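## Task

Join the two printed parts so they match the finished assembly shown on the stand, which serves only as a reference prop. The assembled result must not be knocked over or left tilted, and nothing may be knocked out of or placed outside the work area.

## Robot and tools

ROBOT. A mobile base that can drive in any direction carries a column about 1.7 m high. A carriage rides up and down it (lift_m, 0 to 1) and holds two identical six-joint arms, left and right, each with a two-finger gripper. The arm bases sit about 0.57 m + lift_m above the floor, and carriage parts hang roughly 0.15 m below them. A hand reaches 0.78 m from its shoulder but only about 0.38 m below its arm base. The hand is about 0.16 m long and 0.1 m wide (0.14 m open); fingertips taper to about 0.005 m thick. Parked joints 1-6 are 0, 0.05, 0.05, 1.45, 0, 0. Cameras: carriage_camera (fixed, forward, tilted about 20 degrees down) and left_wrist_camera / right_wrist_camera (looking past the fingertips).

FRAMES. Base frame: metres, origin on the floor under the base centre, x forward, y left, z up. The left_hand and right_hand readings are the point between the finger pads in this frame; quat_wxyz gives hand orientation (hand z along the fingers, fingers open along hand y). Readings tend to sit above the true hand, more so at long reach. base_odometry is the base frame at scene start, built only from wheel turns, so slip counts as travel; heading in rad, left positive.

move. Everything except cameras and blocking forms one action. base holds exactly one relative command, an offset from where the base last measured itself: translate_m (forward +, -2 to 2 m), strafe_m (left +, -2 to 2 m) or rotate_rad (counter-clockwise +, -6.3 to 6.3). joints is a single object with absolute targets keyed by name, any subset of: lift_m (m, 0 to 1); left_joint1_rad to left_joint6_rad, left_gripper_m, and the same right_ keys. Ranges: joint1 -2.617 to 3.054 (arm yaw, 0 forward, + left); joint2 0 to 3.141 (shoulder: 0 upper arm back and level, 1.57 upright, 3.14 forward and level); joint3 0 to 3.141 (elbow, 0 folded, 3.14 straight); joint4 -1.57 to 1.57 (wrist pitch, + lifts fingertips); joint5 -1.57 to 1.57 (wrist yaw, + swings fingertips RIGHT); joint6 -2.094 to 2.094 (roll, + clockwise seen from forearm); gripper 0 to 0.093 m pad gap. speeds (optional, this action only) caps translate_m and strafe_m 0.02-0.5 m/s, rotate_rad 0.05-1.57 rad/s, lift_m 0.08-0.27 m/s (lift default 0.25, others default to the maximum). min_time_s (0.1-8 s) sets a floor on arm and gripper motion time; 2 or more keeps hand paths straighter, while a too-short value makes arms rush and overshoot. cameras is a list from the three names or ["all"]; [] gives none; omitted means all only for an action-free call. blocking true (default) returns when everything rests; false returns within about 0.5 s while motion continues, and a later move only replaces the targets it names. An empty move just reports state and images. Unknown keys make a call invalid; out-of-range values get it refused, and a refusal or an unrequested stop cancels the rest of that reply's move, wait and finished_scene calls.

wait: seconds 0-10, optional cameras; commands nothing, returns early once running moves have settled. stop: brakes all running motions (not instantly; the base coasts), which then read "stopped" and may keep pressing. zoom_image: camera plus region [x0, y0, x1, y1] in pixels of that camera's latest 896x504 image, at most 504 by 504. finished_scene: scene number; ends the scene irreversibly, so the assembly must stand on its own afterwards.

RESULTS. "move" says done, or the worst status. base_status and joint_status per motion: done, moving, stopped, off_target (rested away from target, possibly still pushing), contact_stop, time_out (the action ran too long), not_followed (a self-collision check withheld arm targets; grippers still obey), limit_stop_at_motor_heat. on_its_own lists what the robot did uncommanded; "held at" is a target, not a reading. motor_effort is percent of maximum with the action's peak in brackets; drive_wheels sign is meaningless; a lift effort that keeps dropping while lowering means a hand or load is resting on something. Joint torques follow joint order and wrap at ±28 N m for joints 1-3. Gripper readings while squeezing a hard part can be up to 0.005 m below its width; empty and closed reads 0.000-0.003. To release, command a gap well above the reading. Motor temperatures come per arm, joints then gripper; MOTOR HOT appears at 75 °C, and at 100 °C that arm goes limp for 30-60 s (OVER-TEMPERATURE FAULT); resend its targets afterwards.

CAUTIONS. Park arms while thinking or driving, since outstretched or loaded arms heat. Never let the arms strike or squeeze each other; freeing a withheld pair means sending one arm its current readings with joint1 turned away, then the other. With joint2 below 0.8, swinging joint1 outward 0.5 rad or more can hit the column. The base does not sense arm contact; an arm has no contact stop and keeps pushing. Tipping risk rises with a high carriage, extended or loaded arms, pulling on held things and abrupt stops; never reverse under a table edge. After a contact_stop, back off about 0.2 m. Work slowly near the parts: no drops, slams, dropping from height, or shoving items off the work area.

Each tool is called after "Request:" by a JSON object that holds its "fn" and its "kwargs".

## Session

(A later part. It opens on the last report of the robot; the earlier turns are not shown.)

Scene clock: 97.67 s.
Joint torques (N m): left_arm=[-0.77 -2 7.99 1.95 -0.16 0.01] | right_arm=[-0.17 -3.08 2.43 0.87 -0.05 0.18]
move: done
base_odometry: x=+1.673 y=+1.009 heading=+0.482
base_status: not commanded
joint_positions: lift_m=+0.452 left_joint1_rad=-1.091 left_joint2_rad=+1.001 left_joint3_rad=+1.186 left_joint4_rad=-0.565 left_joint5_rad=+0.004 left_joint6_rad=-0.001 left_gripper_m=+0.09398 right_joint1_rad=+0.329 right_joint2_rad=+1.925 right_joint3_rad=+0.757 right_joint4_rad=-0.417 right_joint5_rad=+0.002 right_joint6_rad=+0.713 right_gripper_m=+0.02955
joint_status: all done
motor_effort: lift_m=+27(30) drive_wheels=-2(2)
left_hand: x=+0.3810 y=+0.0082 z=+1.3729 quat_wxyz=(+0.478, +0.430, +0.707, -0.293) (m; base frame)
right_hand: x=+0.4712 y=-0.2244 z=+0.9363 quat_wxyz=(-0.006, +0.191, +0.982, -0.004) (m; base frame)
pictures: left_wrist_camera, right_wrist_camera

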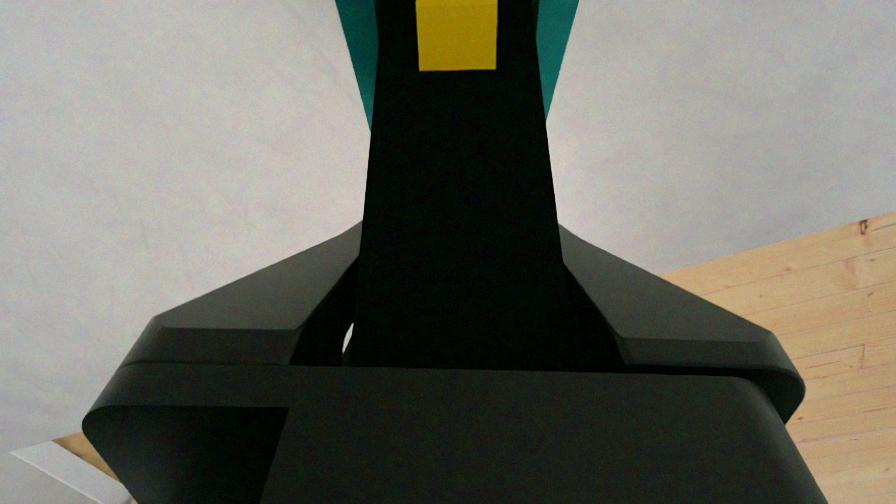

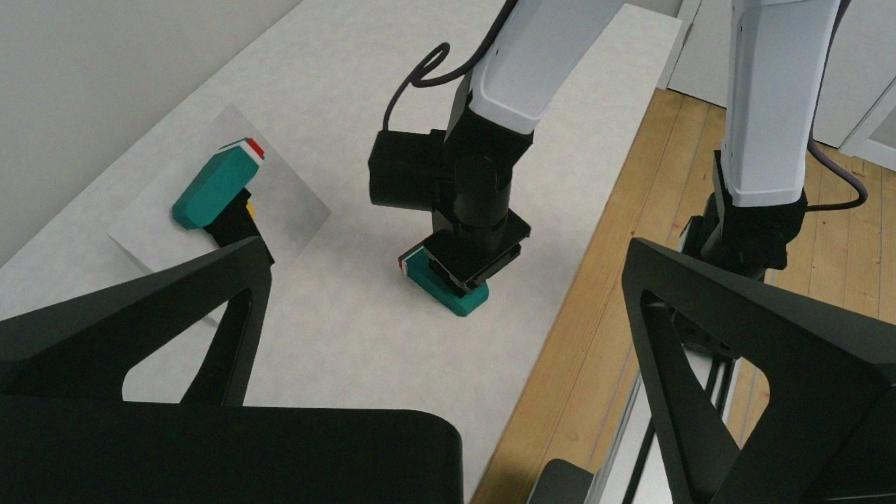

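Request:
{"fn": "move", "kwargs": {"joints": {"lift_m": 0.459}, "speeds": {"lift_m": 0.08}}}

Request:
{"fn": "move", "kwargs": {"joints": {"right_gripper_m": 0.045}, "min_time_s": 1.5}}

Request:
{"fn": "move", "kwargs": {"joints": {"right_gripper_m": 0.09}, "min_time_s": 1.5, "cameras": ["all"]}}

Scene clock: 98.33 s.
Joint torques (N m): left_arm=[-0.73 -2.02 7.98 1.93 -0.16 0.01] | right_arm=[-0.13 -5.3 2.86 0.62 -0.06 0.13]
move: done
base_odometry: x=+1.673 y=+1.009 heading=+0.482
base_status: not commanded
joint_positions: lift_m=+0.459 left_joint1_rad=-1.091 left_joint2_rad=+1.001 left_joint3_rad=+1.186 left_joint4_rad=-0.562 left_joint5_rad=+0.004 left_joint6_rad=-0.001 left_gripper_m=+0.09398 right_joint1_rad=+0.329 right_joint2_rad=+1.945 right_joint3_rad=+0.754 right_joint4_rad=-0.393 right_joint5_rad=+0.002 right_joint6_rad=+0.714 right_gripper_m=+0.02955
joint_status: all done
motor_effort: lift_m=+38(43) drive_wheels=-2(2)
left_hand: x=+0.3811 y=+0.0079 z=+1.3798 quat_wxyz=(+0.480, +0.430, +0.707, -0.293) (m; base frame)
right_hand: x=+0.4715 y=-0.2243 z=+0.9371 quat_wxyz=(-0.006, +0.191, +0.982, -0.004) (m; base frame)
pictures: none

Scene clock: 100.13 s.
Joint torques (N m): left_arm=[-0.79 -2.02 7.95 1.93 -0.15 0.01] | right_arm=[-0.17 -5.72 2.95 0.47 -0.05 0.18]
move: done
base_odometry: x=+1.673 y=+1.009 heading=+0.482
base_status: not commanded
joint_positions: lift_m=+0.459 left_joint1_rad=-1.091 left_joint2_rad=+1.001 left_joint3_rad=+1.186 left_joint4_rad=-0.562 left_joint5_rad=+0.004 left_joint6_rad=-0.001 left_gripper_m=+0.09398 right_joint1_rad=+0.329 right_joint2_rad=+1.948 right_joint3_rad=+0.754 right_joint4_rad=-0.376 right_joint5_rad=+0.002 right_joint6_rad=+0.714 right_gripper_m=+0.04495
joint_status: all done
motor_effort: lift_m=+35(38) drive_wheels=-2(3)
left_hand: x=+0.3811 y=+0.0079 z=+1.3798 quat_wxyz=(+0.480, +0.430, +0.707, -0.293) (m; base frame)
right_hand: x=+0.4749 y=-0.2232 z=+0.9363 quat_wxyz=(+0.000, +0.191, +0.982, -0.001) (m; base frame)
pictures: none

Scene clock: 101.93 s.
Joint torques (N m): left_arm=[-0.79 -2 7.95 1.93 -0.16 0.01] | right_arm=[-0.01 -5.53 2.99 0.38 -0.08 0.14]
move: done
base_odometry: x=+1.673 y=+1.009 heading=+0.482
base_status: not commanded
joint_positions: lift_m=+0.459 left_joint1_rad=-1.091 left_joint2_rad=+1.001 left_joint3_rad=+1.186 left_joint4_rad=-0.562 left_joint5_rad=+0.004 left_joint6_rad=-0.001 left_gripper_m=+0.09398 right_joint1_rad=+0.329 right_joint2_rad=+1.948 right_joint3_rad=+0.754 right_joint4_rad=-0.376 right_joint5_rad=+0.002 right_joint6_rad=+0.714 right_gripper_m=+0.08992
joint_status: all done
motor_effort: lift_m=+37(38) drive_wheels=-2(2)
left_hand: x=+0.3811 y=+0.0079 z=+1.3798 quat_wxyz=(+0.480, +0.430, +0.707, -0.293) (m; base frame)
right_hand: x=+0.4750 y=-0.2231 z=+0.9363 quat_wxyz=(+0.001, +0.191, +0.982, -0.001) (m; base frame)
pictures: carriage_camera, left_wrist_camera, right_wrist_camera

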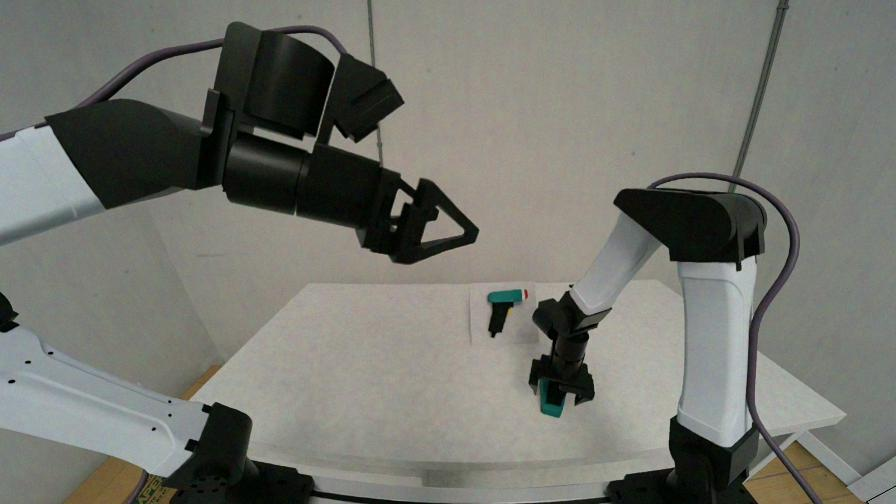

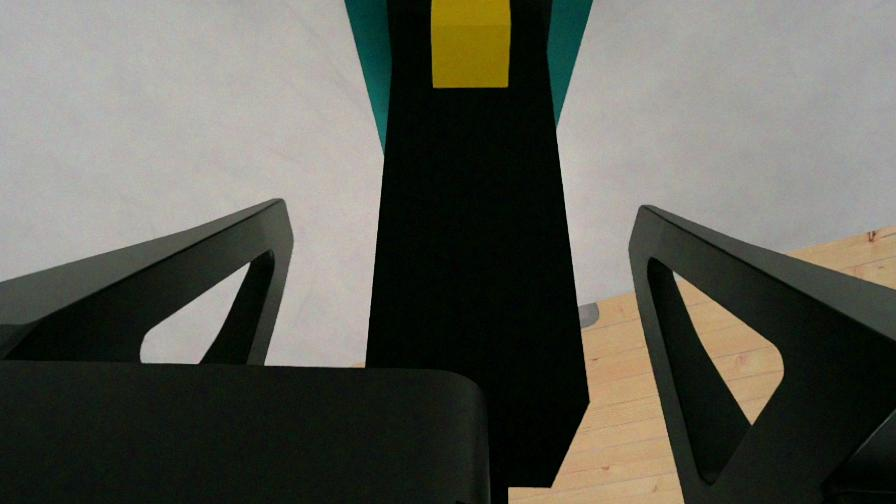

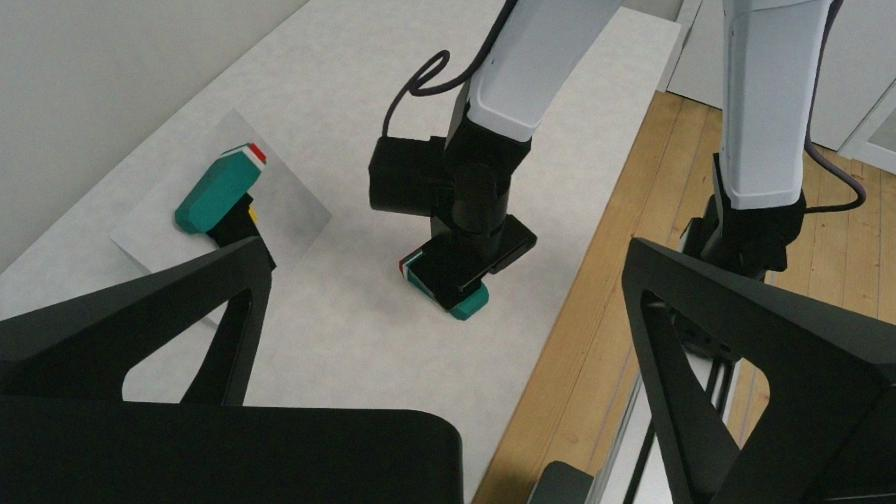

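Request:
{"fn": "move", "kwargs": {"joints": {"lift_m": 0.62}, "speeds": {"lift_m": 0.1}, "cameras": ["all"]}}

Request:
{"fn": "zoom_image", "kwargs": {"camera": "right_wrist_camera", "region": [395, 240, 565, 410]}}

Request:
{"fn": "zoom_image", "kwargs": {"camera": "carriage_camera", "region": [480, 350, 620, 490]}}

Scene clock: 104.87 s.
Joint torques (N m): left_arm=[-0.79 -2.04 7.86 1.92 -0.16 0.01] | right_arm=[-0.25 -6.08 2.91 0.36 -0.05 0.13]
move: done
base_odometry: x=+1.673 y=+1.009 heading=+0.482
base_status: not commanded
joint_positions: lift_m=+0.620 left_joint1_rad=-1.091 left_joint2_rad=+1.001 left_joint3_rad=+1.186 left_joint4_rad=-0.561 left_joint5_rad=+0.004 left_joint6_rad=-0.001 left_gripper_m=+0.09398 right_joint1_rad=+0.329 right_joint2_rad=+1.954 right_joint3_rad=+0.751 right_joint4_rad=-0.372 right_joint5_rad=+0.002 right_joint6_rad=+0.714 right_gripper_m=+0.08992
joint_status: all done
motor_effort: lift_m=+36(43) drive_wheels=-2(2)
left_hand: x=+0.3812 y=+0.0078 z=+1.5411 quat_wxyz=(+0.480, +0.430, +0.706, -0.294) (m; base frame)
right_hand: x=+0.4735 y=-0.2237 z=+1.0956 quat_wxyz=(-0.001, +0.191, +0.982, -0.002) (m; base frame)
pictures: carriage_camera, left_wrist_camera, right_wrist_camera

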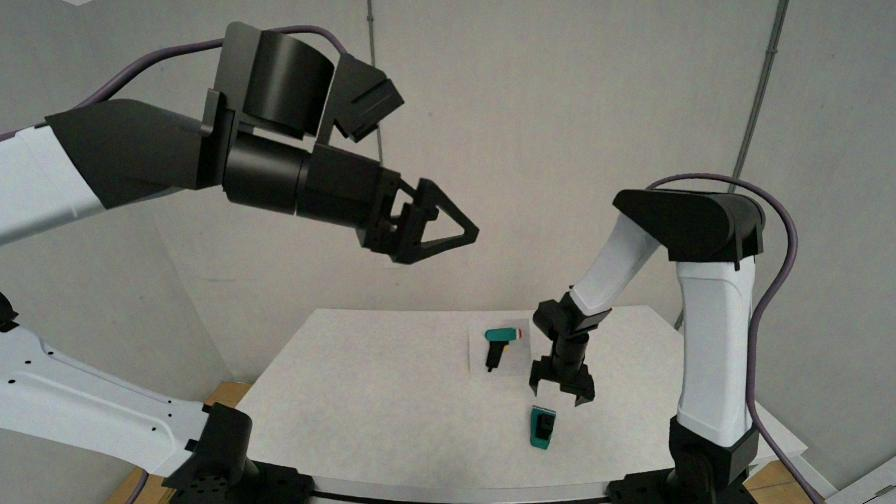

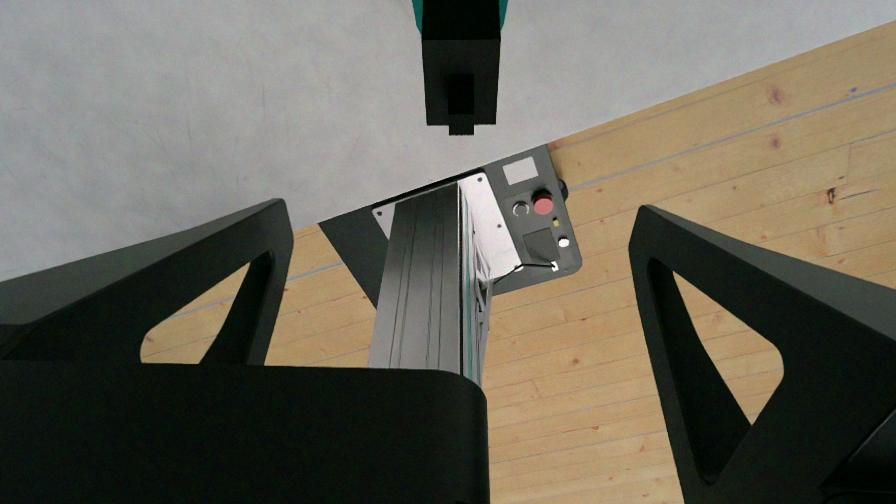

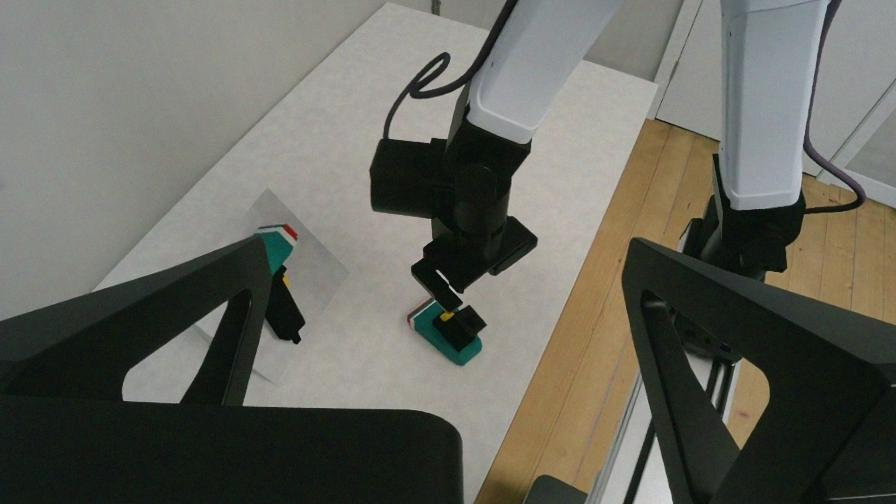

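Scaled by 2.965 from the camera's 896x504 image, which has a finer 1280x720 frame.

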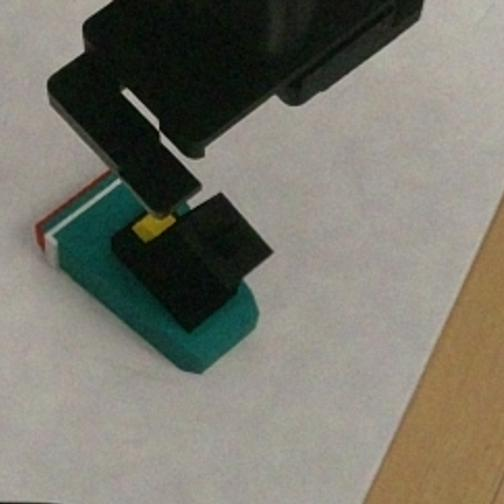

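Scaled by 3.600 from the camera's 896x504 image, which has a finer 1280x720 frame.

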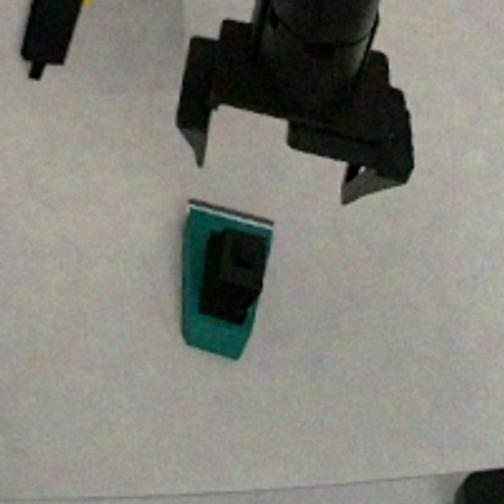

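Request:
{"fn": "finished_scene", "kwargs": {"scene": 1}}

The scene is finished: the task was done.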